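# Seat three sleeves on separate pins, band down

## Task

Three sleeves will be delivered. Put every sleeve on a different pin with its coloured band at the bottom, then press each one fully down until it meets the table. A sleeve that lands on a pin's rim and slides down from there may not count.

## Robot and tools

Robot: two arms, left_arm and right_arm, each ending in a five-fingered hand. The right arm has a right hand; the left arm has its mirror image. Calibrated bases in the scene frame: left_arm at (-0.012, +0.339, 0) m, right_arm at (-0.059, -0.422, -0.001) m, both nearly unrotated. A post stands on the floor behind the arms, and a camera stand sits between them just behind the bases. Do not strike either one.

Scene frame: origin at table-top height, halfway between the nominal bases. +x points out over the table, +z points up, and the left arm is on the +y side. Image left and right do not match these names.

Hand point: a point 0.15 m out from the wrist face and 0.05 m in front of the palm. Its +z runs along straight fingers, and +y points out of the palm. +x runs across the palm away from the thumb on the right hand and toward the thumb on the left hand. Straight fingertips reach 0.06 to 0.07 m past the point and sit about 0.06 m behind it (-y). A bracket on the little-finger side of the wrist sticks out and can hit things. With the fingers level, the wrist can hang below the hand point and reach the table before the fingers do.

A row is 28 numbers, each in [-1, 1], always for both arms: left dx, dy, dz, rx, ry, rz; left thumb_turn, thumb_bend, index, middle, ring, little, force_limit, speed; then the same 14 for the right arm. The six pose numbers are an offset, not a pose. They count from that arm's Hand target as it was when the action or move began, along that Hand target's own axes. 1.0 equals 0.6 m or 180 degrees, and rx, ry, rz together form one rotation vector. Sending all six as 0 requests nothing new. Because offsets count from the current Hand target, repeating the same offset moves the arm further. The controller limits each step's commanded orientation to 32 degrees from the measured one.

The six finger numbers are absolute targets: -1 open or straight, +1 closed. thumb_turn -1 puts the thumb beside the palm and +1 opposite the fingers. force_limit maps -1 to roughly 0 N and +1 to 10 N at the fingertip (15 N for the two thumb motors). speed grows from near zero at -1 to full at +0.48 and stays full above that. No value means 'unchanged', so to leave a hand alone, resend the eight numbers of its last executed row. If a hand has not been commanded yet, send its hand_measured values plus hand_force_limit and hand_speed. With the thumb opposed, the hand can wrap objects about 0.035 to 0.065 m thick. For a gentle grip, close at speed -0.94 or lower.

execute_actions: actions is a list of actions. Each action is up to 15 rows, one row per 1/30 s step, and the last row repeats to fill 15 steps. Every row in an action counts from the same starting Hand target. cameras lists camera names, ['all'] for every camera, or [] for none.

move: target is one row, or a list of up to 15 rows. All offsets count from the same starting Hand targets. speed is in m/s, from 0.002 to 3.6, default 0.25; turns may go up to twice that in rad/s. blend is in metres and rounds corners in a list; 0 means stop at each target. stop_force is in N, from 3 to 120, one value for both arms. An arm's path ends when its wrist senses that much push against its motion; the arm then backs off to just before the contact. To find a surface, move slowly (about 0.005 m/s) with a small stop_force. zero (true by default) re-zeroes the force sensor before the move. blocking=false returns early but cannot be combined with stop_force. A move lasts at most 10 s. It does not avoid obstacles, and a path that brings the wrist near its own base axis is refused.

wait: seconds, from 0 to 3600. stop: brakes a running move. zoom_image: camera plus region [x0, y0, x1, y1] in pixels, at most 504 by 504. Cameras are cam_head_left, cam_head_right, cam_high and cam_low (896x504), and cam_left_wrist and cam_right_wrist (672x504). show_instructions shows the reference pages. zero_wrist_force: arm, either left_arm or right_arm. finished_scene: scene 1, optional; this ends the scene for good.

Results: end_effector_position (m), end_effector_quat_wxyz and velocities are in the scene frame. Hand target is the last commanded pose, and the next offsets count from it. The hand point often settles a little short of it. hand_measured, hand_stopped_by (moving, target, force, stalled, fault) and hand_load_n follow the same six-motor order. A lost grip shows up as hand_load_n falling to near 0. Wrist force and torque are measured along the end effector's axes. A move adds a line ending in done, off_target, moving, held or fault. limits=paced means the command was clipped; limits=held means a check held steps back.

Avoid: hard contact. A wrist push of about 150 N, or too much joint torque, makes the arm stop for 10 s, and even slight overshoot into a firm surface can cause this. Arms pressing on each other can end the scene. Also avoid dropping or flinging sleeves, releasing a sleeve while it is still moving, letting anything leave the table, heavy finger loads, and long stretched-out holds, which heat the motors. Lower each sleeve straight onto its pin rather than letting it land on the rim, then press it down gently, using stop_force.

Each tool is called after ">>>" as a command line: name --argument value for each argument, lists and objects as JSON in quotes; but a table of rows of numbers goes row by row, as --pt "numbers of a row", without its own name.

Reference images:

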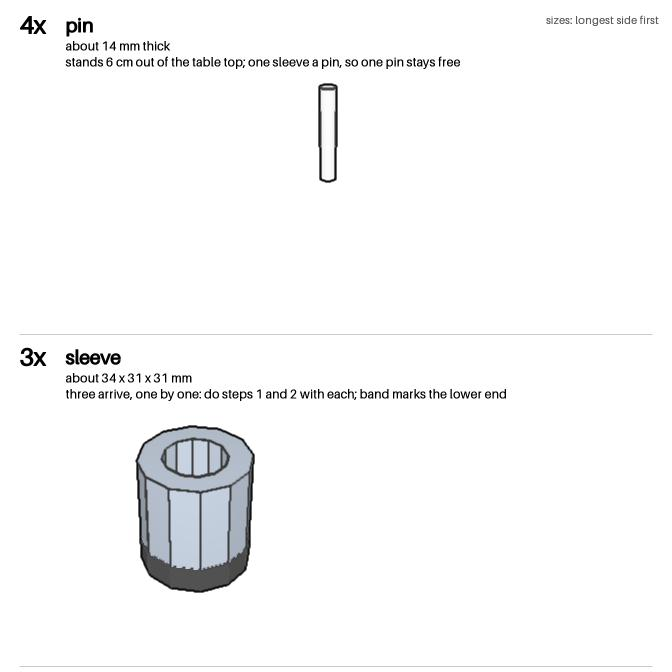

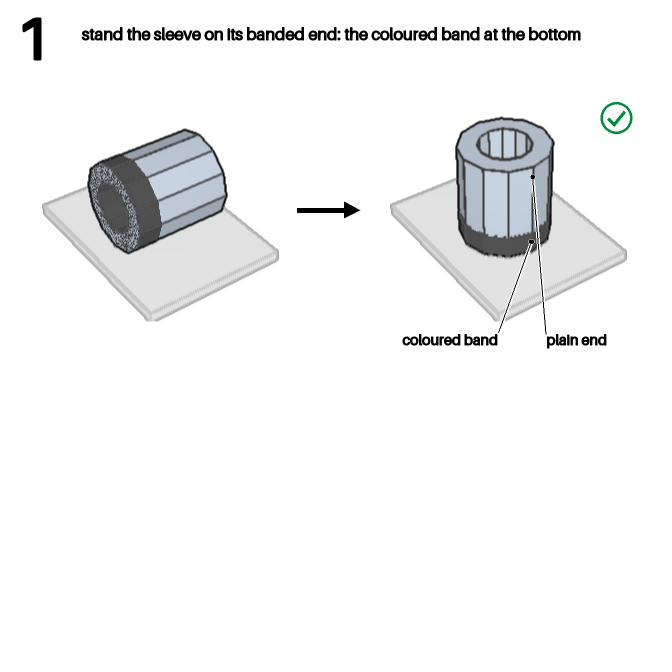

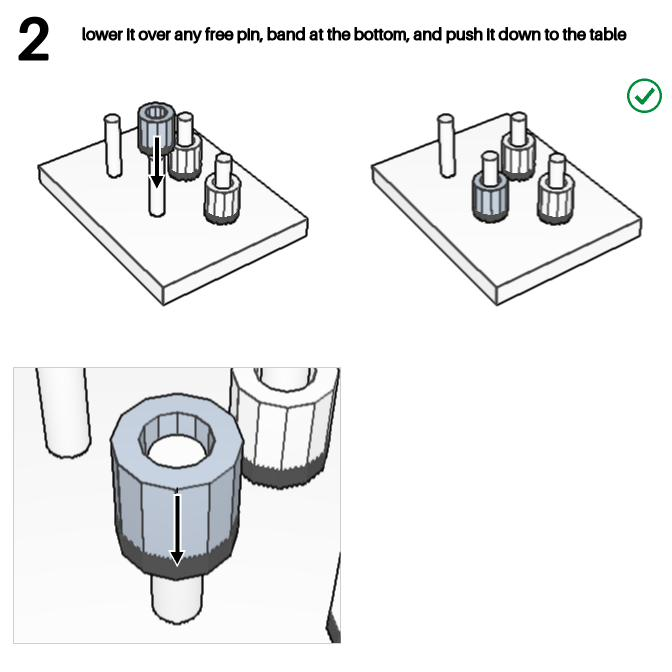

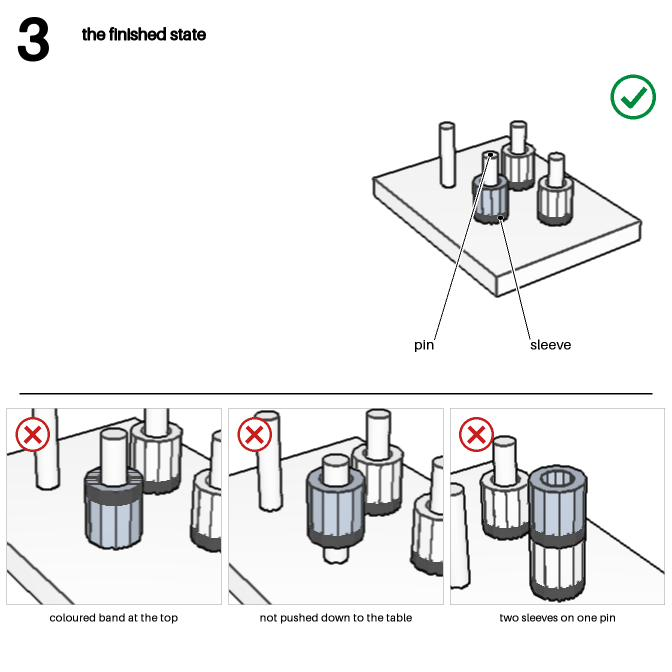

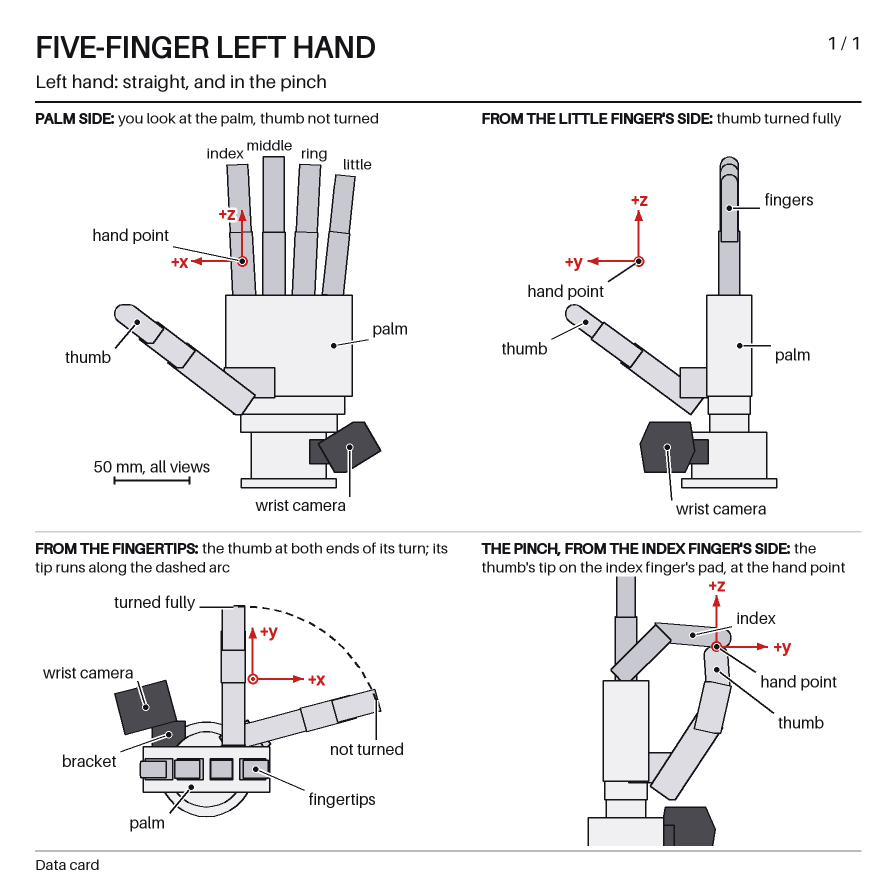

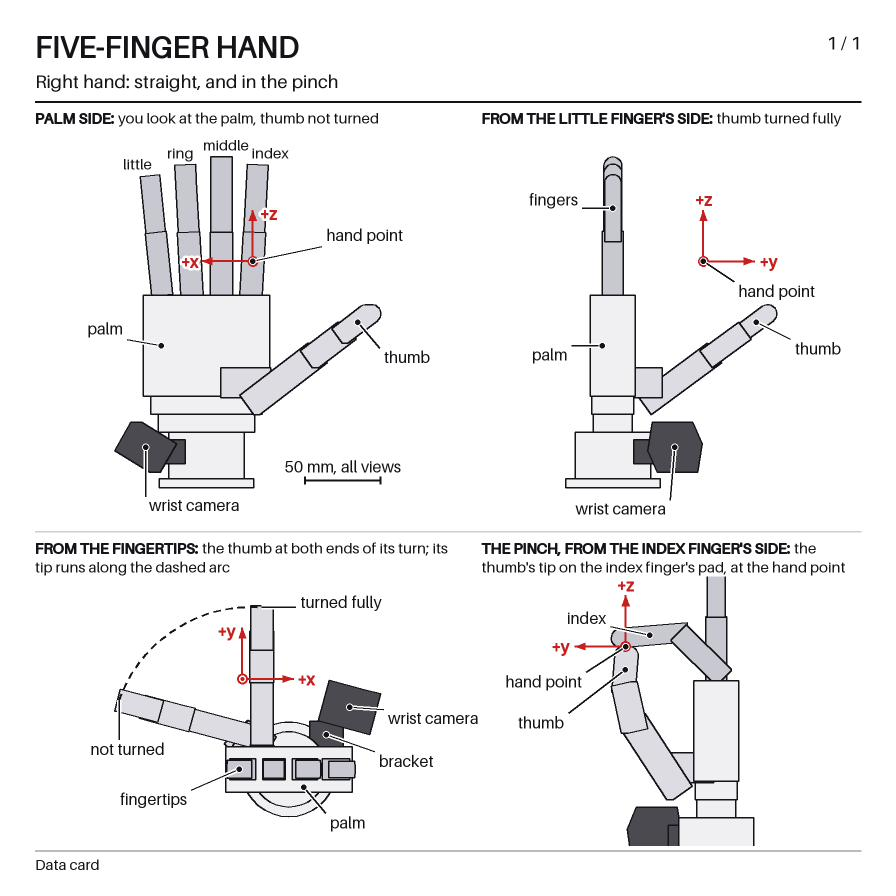

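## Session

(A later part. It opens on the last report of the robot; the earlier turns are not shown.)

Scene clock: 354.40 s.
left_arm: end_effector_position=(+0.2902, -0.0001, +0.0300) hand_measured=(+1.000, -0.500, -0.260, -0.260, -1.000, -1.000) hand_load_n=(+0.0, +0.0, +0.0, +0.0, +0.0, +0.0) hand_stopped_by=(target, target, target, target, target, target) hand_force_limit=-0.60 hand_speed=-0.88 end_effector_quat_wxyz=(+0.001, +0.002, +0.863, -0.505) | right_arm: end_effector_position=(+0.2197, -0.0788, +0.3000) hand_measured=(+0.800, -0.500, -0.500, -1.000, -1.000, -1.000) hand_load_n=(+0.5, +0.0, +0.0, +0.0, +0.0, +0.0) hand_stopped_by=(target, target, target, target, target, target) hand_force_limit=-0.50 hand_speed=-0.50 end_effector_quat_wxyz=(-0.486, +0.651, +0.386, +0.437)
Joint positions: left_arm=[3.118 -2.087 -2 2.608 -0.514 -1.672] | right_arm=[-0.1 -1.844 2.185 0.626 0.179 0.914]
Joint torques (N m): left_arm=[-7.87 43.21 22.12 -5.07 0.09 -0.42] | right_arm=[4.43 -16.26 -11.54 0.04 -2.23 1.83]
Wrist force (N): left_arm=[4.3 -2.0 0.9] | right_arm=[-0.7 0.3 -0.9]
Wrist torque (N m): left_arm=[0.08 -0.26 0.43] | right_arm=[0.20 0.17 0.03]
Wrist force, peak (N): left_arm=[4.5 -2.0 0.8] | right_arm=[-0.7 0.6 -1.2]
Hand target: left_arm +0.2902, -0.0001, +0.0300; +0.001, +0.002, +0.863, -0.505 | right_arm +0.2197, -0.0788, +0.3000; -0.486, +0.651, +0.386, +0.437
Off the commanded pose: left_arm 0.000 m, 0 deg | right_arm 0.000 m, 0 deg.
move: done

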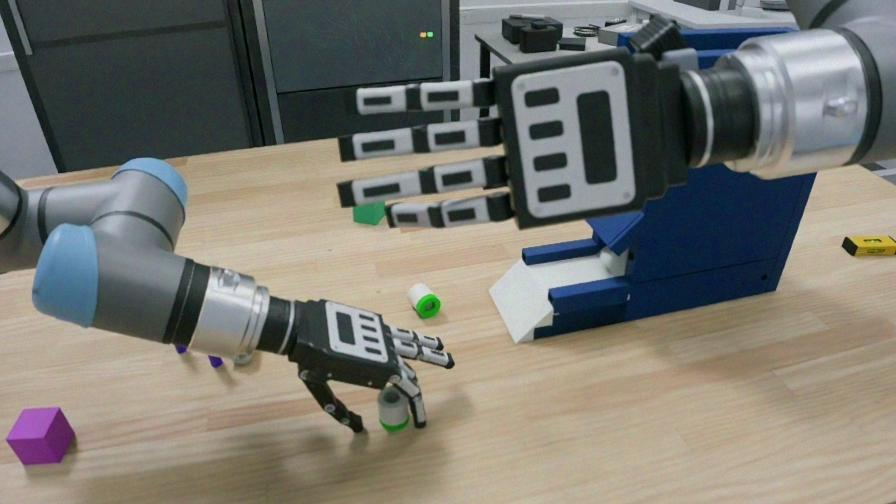

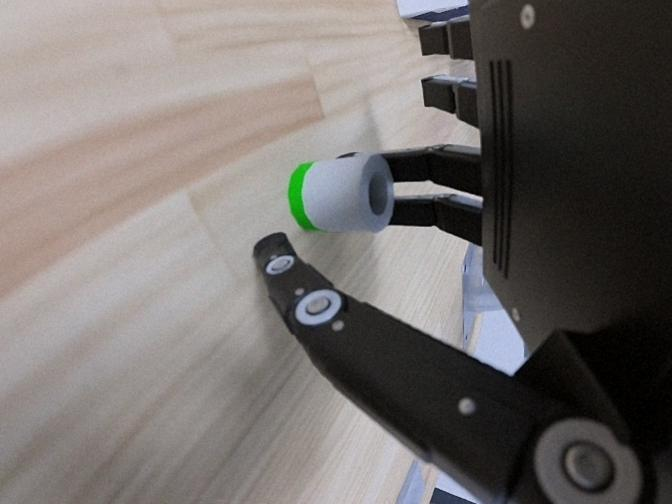

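>>> move --target '[0,0,0,0,0,0,1,0.3,-0.26,-0.26,-1,-1,-0.5,-0.92,0,0,0,0,0,0,0.8,-0.5,-0.5,-1,-1,-1,-0.5,-0.5]' --cameras '["cam_low","cam_left_wrist","cam_high"]'

>>> zoom_image --camera "cam_low" --region '[250, 250, 490, 450]'

>>> zoom_image --camera "cam_left_wrist" --region '[200, 150, 500, 400]'

Scene clock: 360.47 s.
left_arm: end_effector_position=(+0.2902, -0.0001, +0.0300) hand_measured=(+1.000, -0.036, -0.260, -0.260, -1.000, -1.000) hand_load_n=(+0.5, +4.0, +0.0, +2.5, +0.0, +0.0) hand_stopped_by=(target, force, target, target, target, target) hand_force_limit=-0.50 hand_speed=-0.92 end_effector_quat_wxyz=(+0.001, +0.002, +0.863, -0.505) | right_arm: end_effector_position=(+0.2197, -0.0788, +0.3000) hand_measured=(+0.800, -0.500, -0.500, -1.000, -1.000, -1.000) hand_load_n=(+0.5, +0.0, +0.0, +0.0, +0.0, +0.0) hand_stopped_by=(target, target, target, target, target, target) hand_force_limit=-0.50 hand_speed=-0.50 end_effector_quat_wxyz=(-0.486, +0.651, +0.386, +0.437)
Joint positions: left_arm=[3.118 -2.087 -2 2.608 -0.514 -1.672] | right_arm=[-0.1 -1.844 2.185 0.626 0.179 0.914]
Joint torques (N m): left_arm=[-7.02 43.91 20.32 -4.73 0.84 1.27] | right_arm=[4.35 -16.51 -12.05 0.16 -2.29 1.93]
Wrist force (N): left_arm=[4.5 -1.7 0.9] | right_arm=[-0.6 0.4 -1.1]
Wrist torque (N m): left_arm=[0.11 -0.28 0.43] | right_arm=[0.23 0.16 0.04]
Wrist force, peak (N): left_arm=[4.5 -2.0 0.7] | right_arm=[-0.7 0.6 -1.5]
Hand target: left_arm +0.2902, -0.0001, +0.0300; +0.001, +0.002, +0.863, -0.505 | right_arm +0.2197, -0.0788, +0.3000; -0.486, +0.651, +0.386, +0.437
Off the commanded pose: left_arm 0.000 m, 0 deg | right_arm 0.000 m, 0 deg.
move: done
Images, in order (width x height): cam_high 896x504, cam_low 896x504, cam_left_wrist 672x504.

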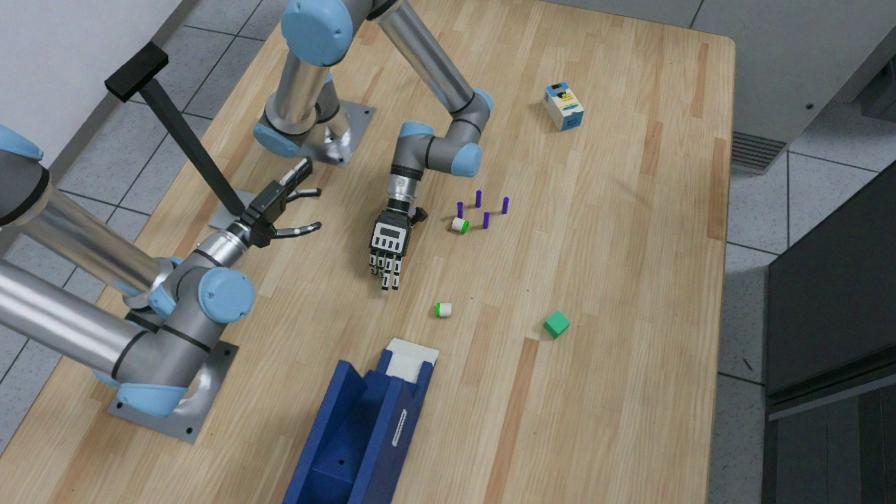

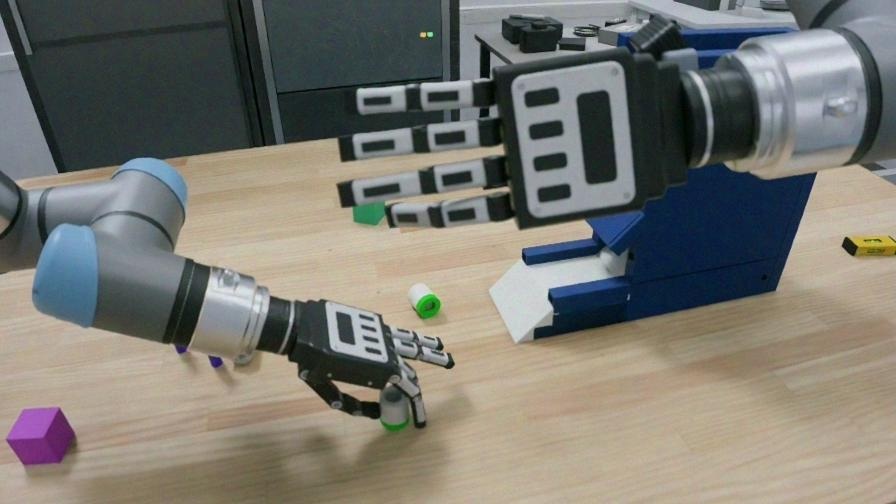

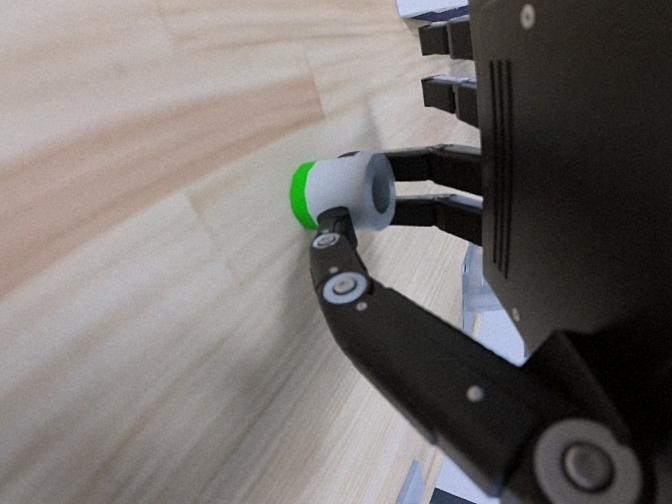

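Scaled by 2.100 from the camera's image (finer frame: 1280x720).

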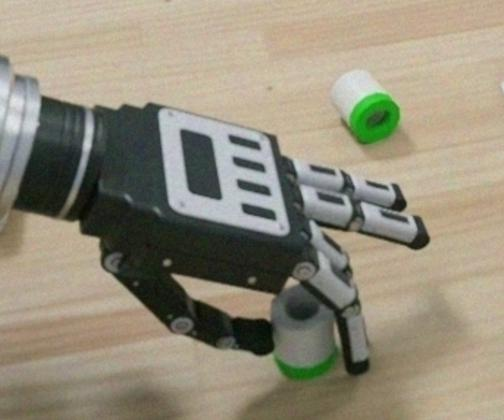

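Scaled by 1.680 from the camera's image (finer frame: 960x720).

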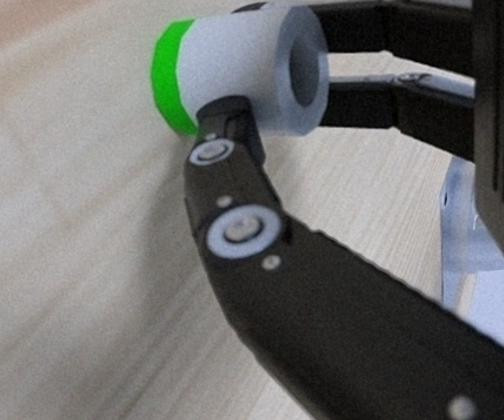

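>>> move --target '[0,0,0,0,0,0,1,0.3,-0.15,-0.26,-1,-1,-0.5,-0.95,0,0,0,0,0,0,0.8,-0.5,-0.5,-1,-1,-1,-0.5,-0.5]' --cameras '["cam_low","cam_left_wrist"]'

Scene clock: 362.97 s.
left_arm: end_effector_position=(+0.2902, -0.0001, +0.0300) hand_measured=(+1.000, -0.036, -0.150, -0.260, -1.000, -1.000) hand_load_n=(+0.0, +4.0, +1.5, +2.5, +0.0, +0.0) hand_stopped_by=(target, force, target, target, target, target) hand_force_limit=-0.50 hand_speed=-0.95 end_effector_quat_wxyz=(+0.001, +0.002, +0.863, -0.505) | right_arm: end_effector_position=(+0.2197, -0.0788, +0.3000) hand_measured=(+0.800, -0.500, -0.500, -1.000, -1.000, -1.000) hand_load_n=(+0.5, +0.0, +0.0, +0.0, +0.0, +0.0) hand_stopped_by=(target, target, target, target, target, target) hand_force_limit=-0.50 hand_speed=-0.50 end_effector_quat_wxyz=(-0.486, +0.651, +0.386, +0.437)
Joint positions: left_arm=[3.118 -2.087 -2 2.608 -0.514 -1.672] | right_arm=[-0.1 -1.844 2.185 0.626 0.179 0.914]
Joint torques (N m): left_arm=[-7.41 44.42 20.94 -4.97 1.18 1.16] | right_arm=[4.37 -16.34 -11.88 0.1 -2.37 1.83]
Wrist force (N): left_arm=[4.4 -1.7 1.0] | right_arm=[-0.7 0.6 -1.2]
Wrist torque (N m): left_arm=[0.11 -0.27 0.42] | right_arm=[0.25 0.18 0.04]
Wrist force, peak (N): left_arm=[4.5 -1.7 1.0] | right_arm=[-0.4 0.6 -1.4]
Hand target: left_arm +0.2902, -0.0001, +0.0300; +0.001, +0.002, +0.863, -0.505 | right_arm +0.2197, -0.0788, +0.3000; -0.486, +0.651, +0.386, +0.437
Off the commanded pose: left_arm 0.000 m, 0 deg | right_arm 0.000 m, 0 deg.
move: done

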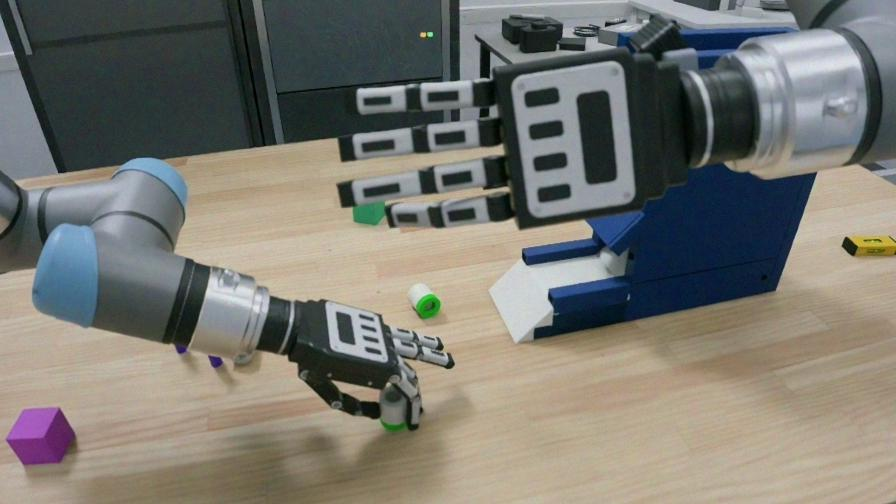

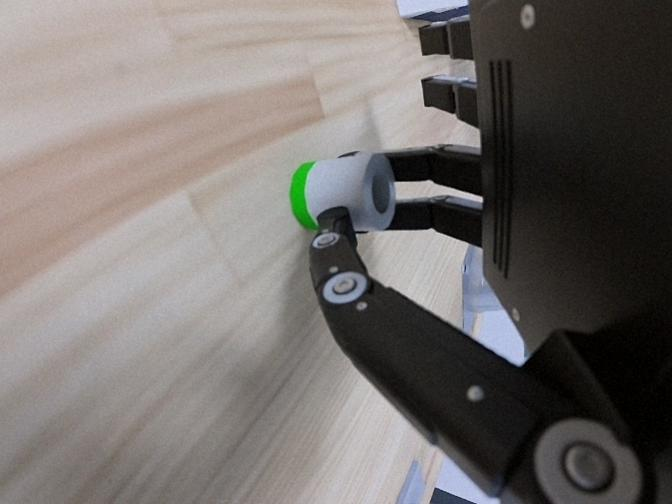

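>>> move --pt "0 -0.1235 -0.0693 0 0 0 1 0.3 -0.15 -0.26 -1 -1 -0.5 -0.95 0 0 0 0 0 0 0.8 -0.5 -0.5 -1 -1 -1 -0.5 -0.5" --pt "-0.3117 0.0223 -0.3295 0 0 0 1 0.3 -0.15 -0.26 -1 -1 -0.5 -0.95 0 0 0 0 0 0 0.8 -0.5 -0.5 -1 -1 -1 -0.5 -0.5" --speed '[0.06,0.12]' --blend 0.01 --cameras '["cam_head_left","cam_head_right","cam_high","cam_low","cam_left_wrist","cam_right_wrist"]'

>>> zoom_image --camera "cam_low" --region '[100, 180, 340, 400]'

>>> zoom_image --camera "cam_high" --region '[420, 140, 560, 260]'

>>> zoom_image --camera "cam_head_left" --region '[370, 220, 490, 340]'

Scene clock: 375.93 s.
left_arm: end_effector_position=(+0.4773, +0.1785, +0.1156) hand_measured=(+1.000, -0.036, -0.150, -0.260, -1.000, -1.000) hand_load_n=(+0.0, +4.0, +1.5, +2.5, +0.0, +0.0) hand_stopped_by=(target, force, target, target, target, target) hand_force_limit=-0.50 hand_speed=-0.95 end_effector_quat_wxyz=(+0.001, +0.002, +0.863, -0.505) | right_arm: end_effector_position=(+0.2197, -0.0788, +0.3000) hand_measured=(+0.800, -0.500, -0.500, -1.000, -1.000, -1.000) hand_load_n=(+0.0, +0.0, +0.0, +0.0, +0.0, +0.0) hand_stopped_by=(target, target, target, target, target, target) hand_force_limit=-0.50 hand_speed=-0.50 end_effector_quat_wxyz=(-0.486, +0.651, +0.386, +0.437)
Joint positions: left_arm=[3.482 -2.29 -1.508 1.726 -0.592 -0.983] | right_arm=[-0.1 -1.844 2.185 0.626 0.179 0.914]
Joint torques (N m): left_arm=[-5.53 52.88 12.35 -1.26 3.03 -1.37] | right_arm=[4.38 -16.67 -12.13 0.17 -2.73 1.77]
Wrist force (N): left_arm=[4.2 -1.7 1.0] | right_arm=[-0.5 0.6 -1.2]
Wrist torque (N m): left_arm=[0.08 -0.25 0.43] | right_arm=[0.26 0.13 0.05]
Wrist force, peak (N): left_arm=[4.8 -2.3 1.3] | right_arm=[-1.0 0.7 -1.2]
Hand target: left_arm +0.4773, +0.1785, +0.1157; +0.001, +0.002, +0.863, -0.505 | right_arm +0.2197, -0.0788, +0.3000; -0.486, +0.651, +0.386, +0.437
Off the commanded pose: left_arm 0.000 m, 0 deg | right_arm 0.000 m, 0 deg.
move: done

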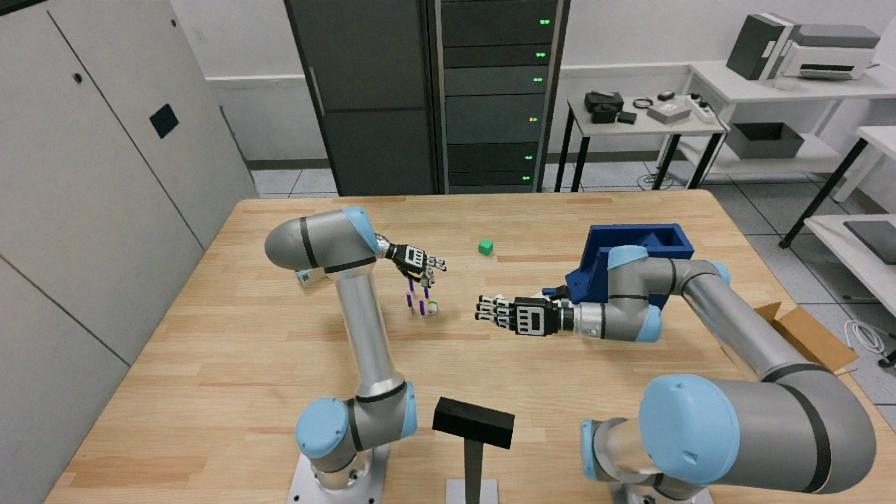

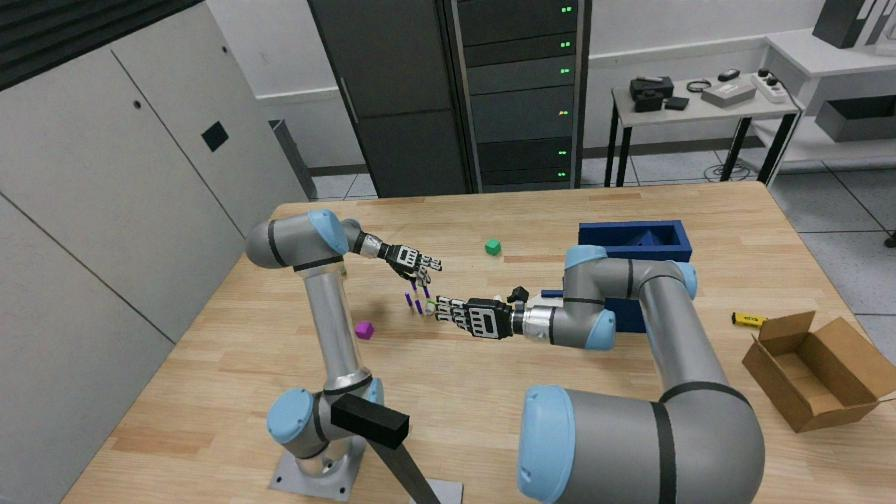

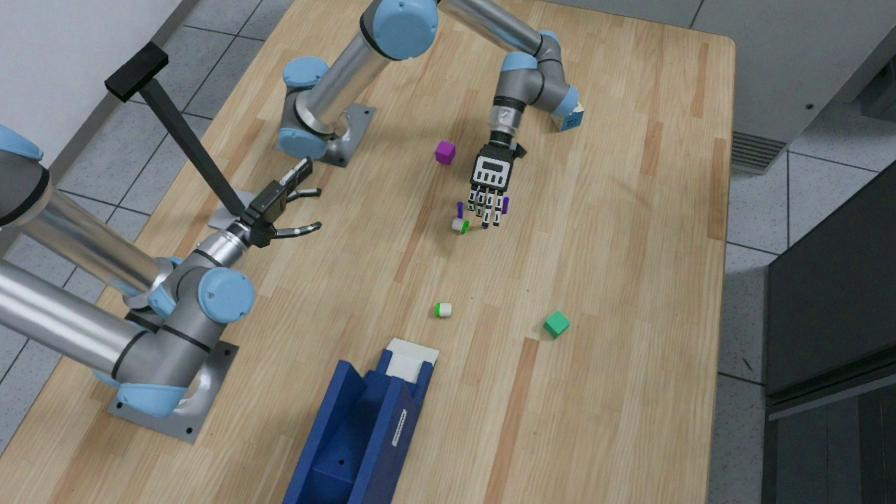

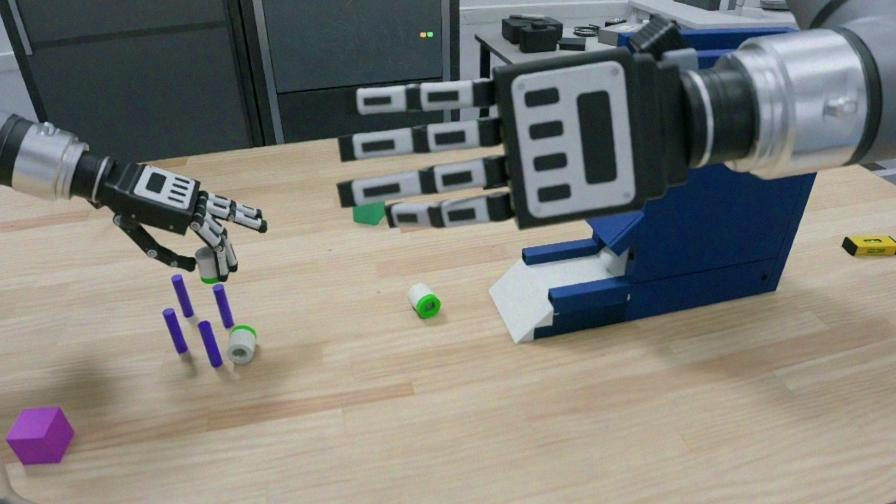

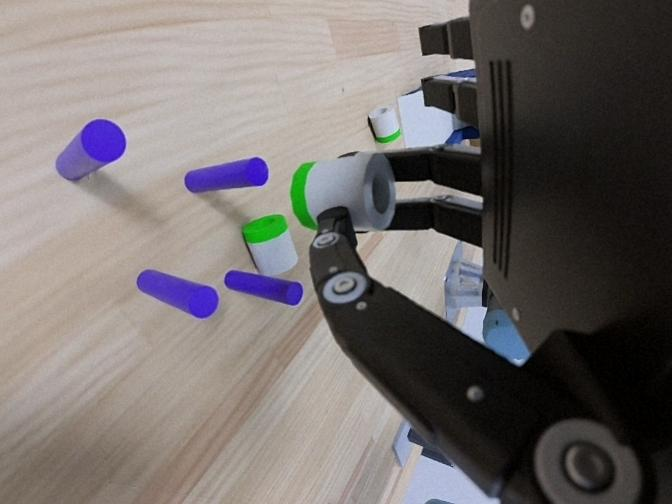

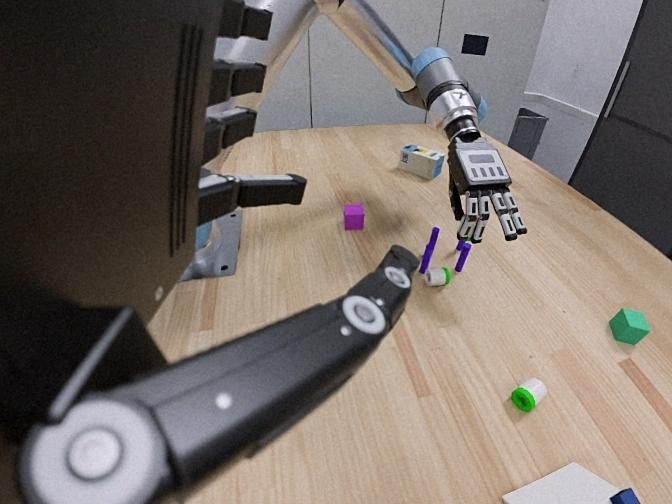

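Scaled by 2.100 from the camera's image (finer frame: 1280x720).

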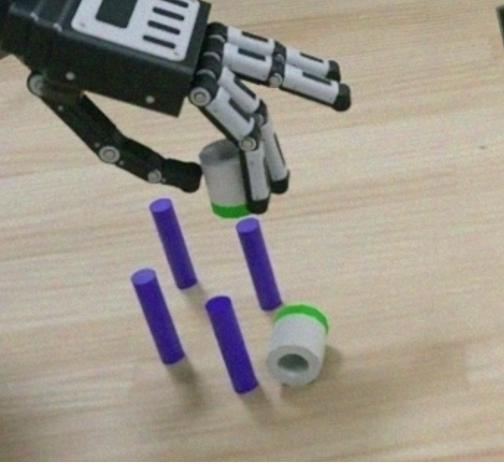

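Scaled by 3.600 from the camera's image (finer frame: 1280x720).

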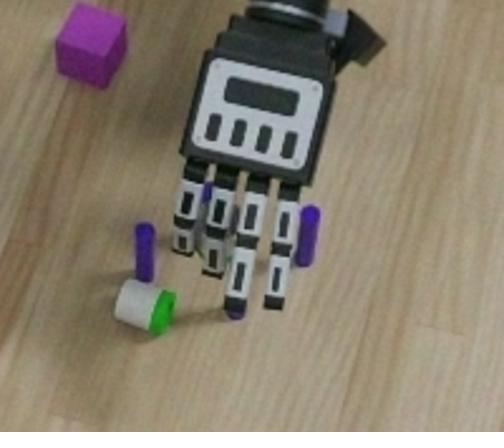

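Scaled by 4.200 from the camera's image (finer frame: 1280x720).

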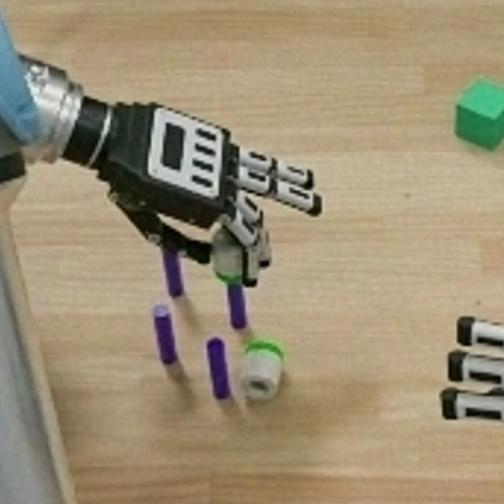

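>>> move --target '[-0.0333,0.0243,0.0079,0,0,0,1,0.3,-0.15,-0.26,-1,-1,-0.5,-0.95,0,0,0,0,0,0,0.8,-0.5,-0.5,-1,-1,-1,-0.5,-0.5]' --speed 0.04 --stop_force 4 --cameras '["cam_head_left","cam_high","cam_low","cam_left_wrist"]'

>>> zoom_image --camera "cam_low" --region '[130, 230, 290, 380]'

>>> zoom_image --camera "cam_high" --region '[420, 140, 560, 260]'

>>> zoom_image --camera "cam_head_left" --region '[380, 250, 470, 330]'

>>> zoom_image --camera "cam_left_wrist" --region '[50, 100, 450, 350]'

Scene clock: 393.03 s.
left_arm: end_effector_position=(+0.4974, +0.1814, +0.1007) hand_measured=(+1.000, -0.036, -0.150, -0.260, -1.000, -1.000) hand_load_n=(+0.5, +4.0, +1.5, +2.5, -0.5, +0.0) hand_stopped_by=(target, force, target, target, target, target) hand_force_limit=-0.50 hand_speed=-0.95 end_effector_quat_wxyz=(+0.001, +0.002, +0.863, -0.505) | right_arm: end_effector_position=(+0.2197, -0.0788, +0.3000) hand_measured=(+0.800, -0.500, -0.500, -1.000, -1.000, -1.000) hand_load_n=(+0.0, +0.0, +0.0, +0.0, +0.0, +0.0) hand_stopped_by=(target, target, target, target, target, target) hand_force_limit=-0.50 hand_speed=-0.50 end_effector_quat_wxyz=(-0.486, +0.651, +0.386, +0.437)
Joint positions: left_arm=[3.476 -2.351 -1.438 1.724 -0.589 -0.993] | right_arm=[-0.1 -1.844 2.185 0.626 0.179 0.914]
Joint torques (N m): left_arm=[4.51 57.4 2.55 -2.33 0.25 1.97] | right_arm=[4.48 -16.02 -12.03 0.05 -3.29 1.8]
Wrist force (N): left_arm=[4.3 -1.9 1.3] | right_arm=[-0.8 0.6 -1.2]
Wrist torque (N m): left_arm=[0.04 -0.26 0.44] | right_arm=[0.27 0.18 0.05]
Wrist force, peak (N): left_arm=[4.9 -2.0 1.1] | right_arm=[-0.7 0.6 -1.5]
Hand target: left_arm +0.4974, +0.1814, +0.1007; +0.001, +0.002, +0.863, -0.505 | right_arm +0.2197, -0.0788, +0.3000; -0.486, +0.651, +0.386, +0.437
Off the commanded pose: left_arm 0.000 m, 0 deg | right_arm 0.000 m, 0 deg.
move: done

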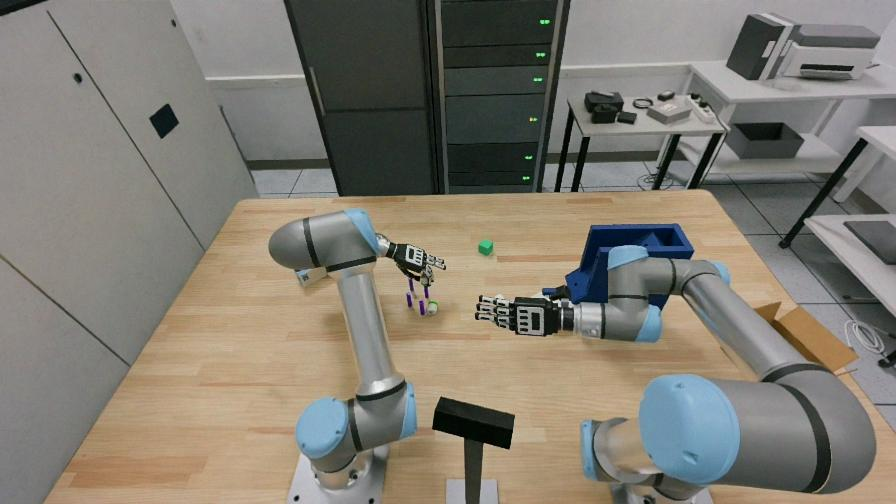

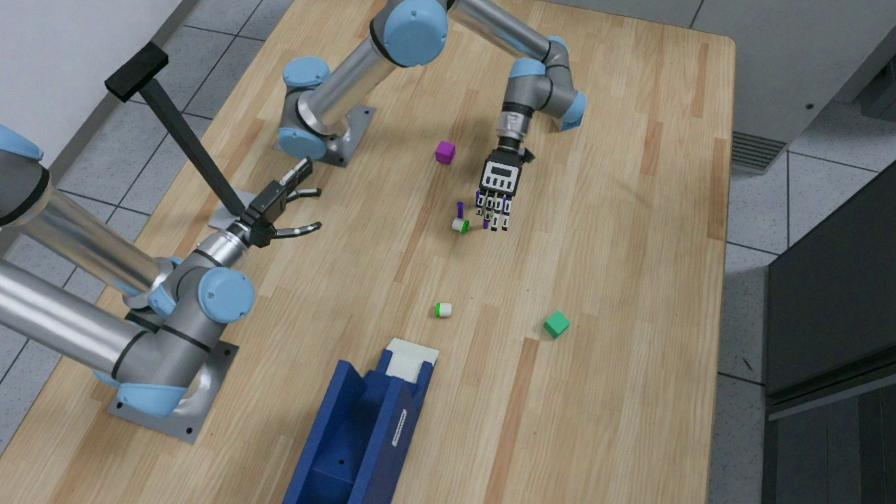

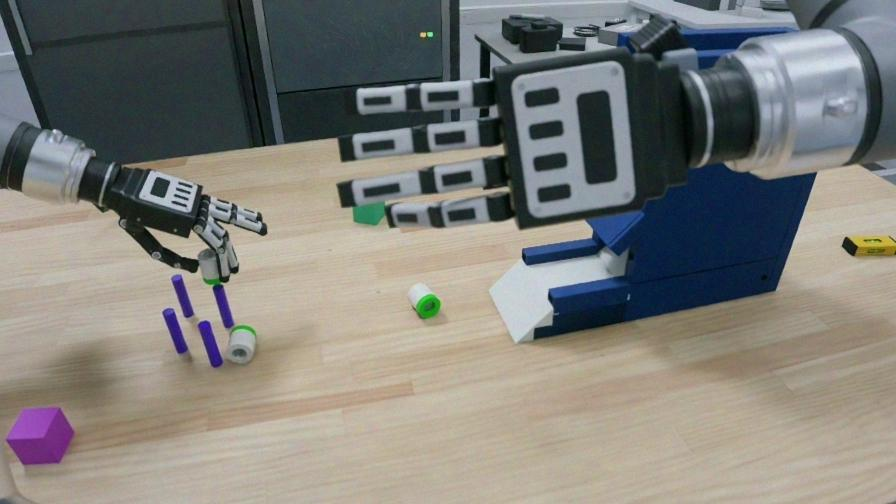

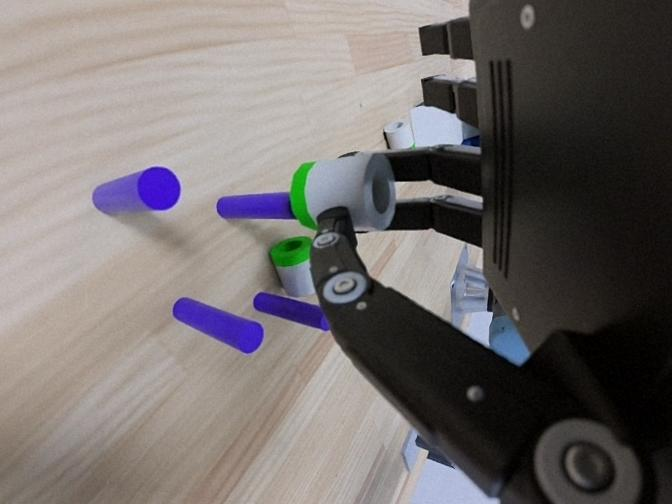

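Scaled by 3.150 from the camera's image (finer frame: 1280x720).

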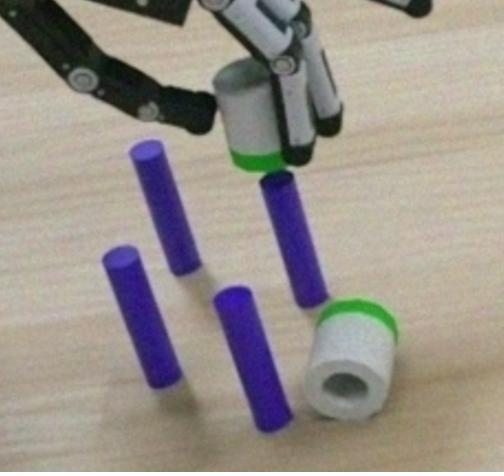

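Scaled by 3.600 from the camera's image (finer frame: 1280x720).

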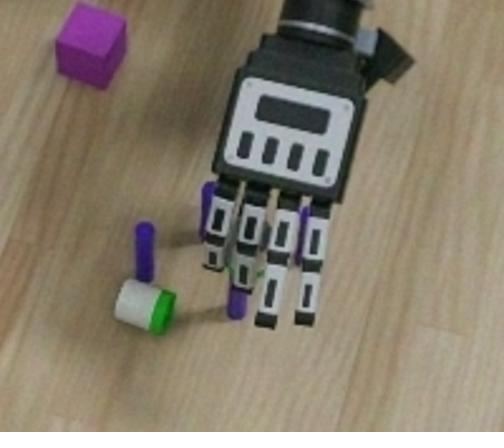

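Scaled by 5.600 from the camera's image (finer frame: 1280x720).

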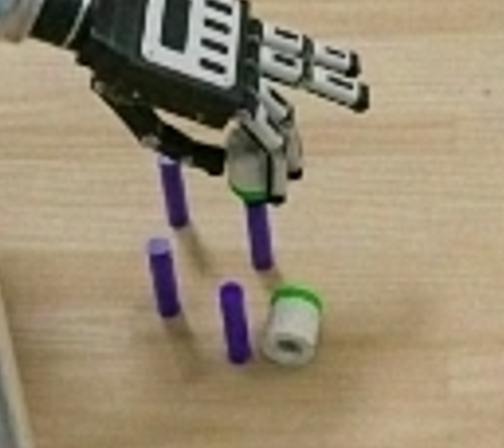

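Scaled by 1.260 from the camera's image (finer frame: 960x720).

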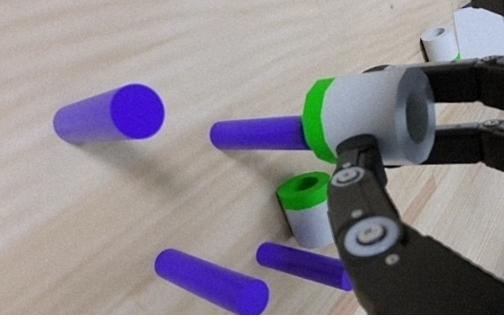

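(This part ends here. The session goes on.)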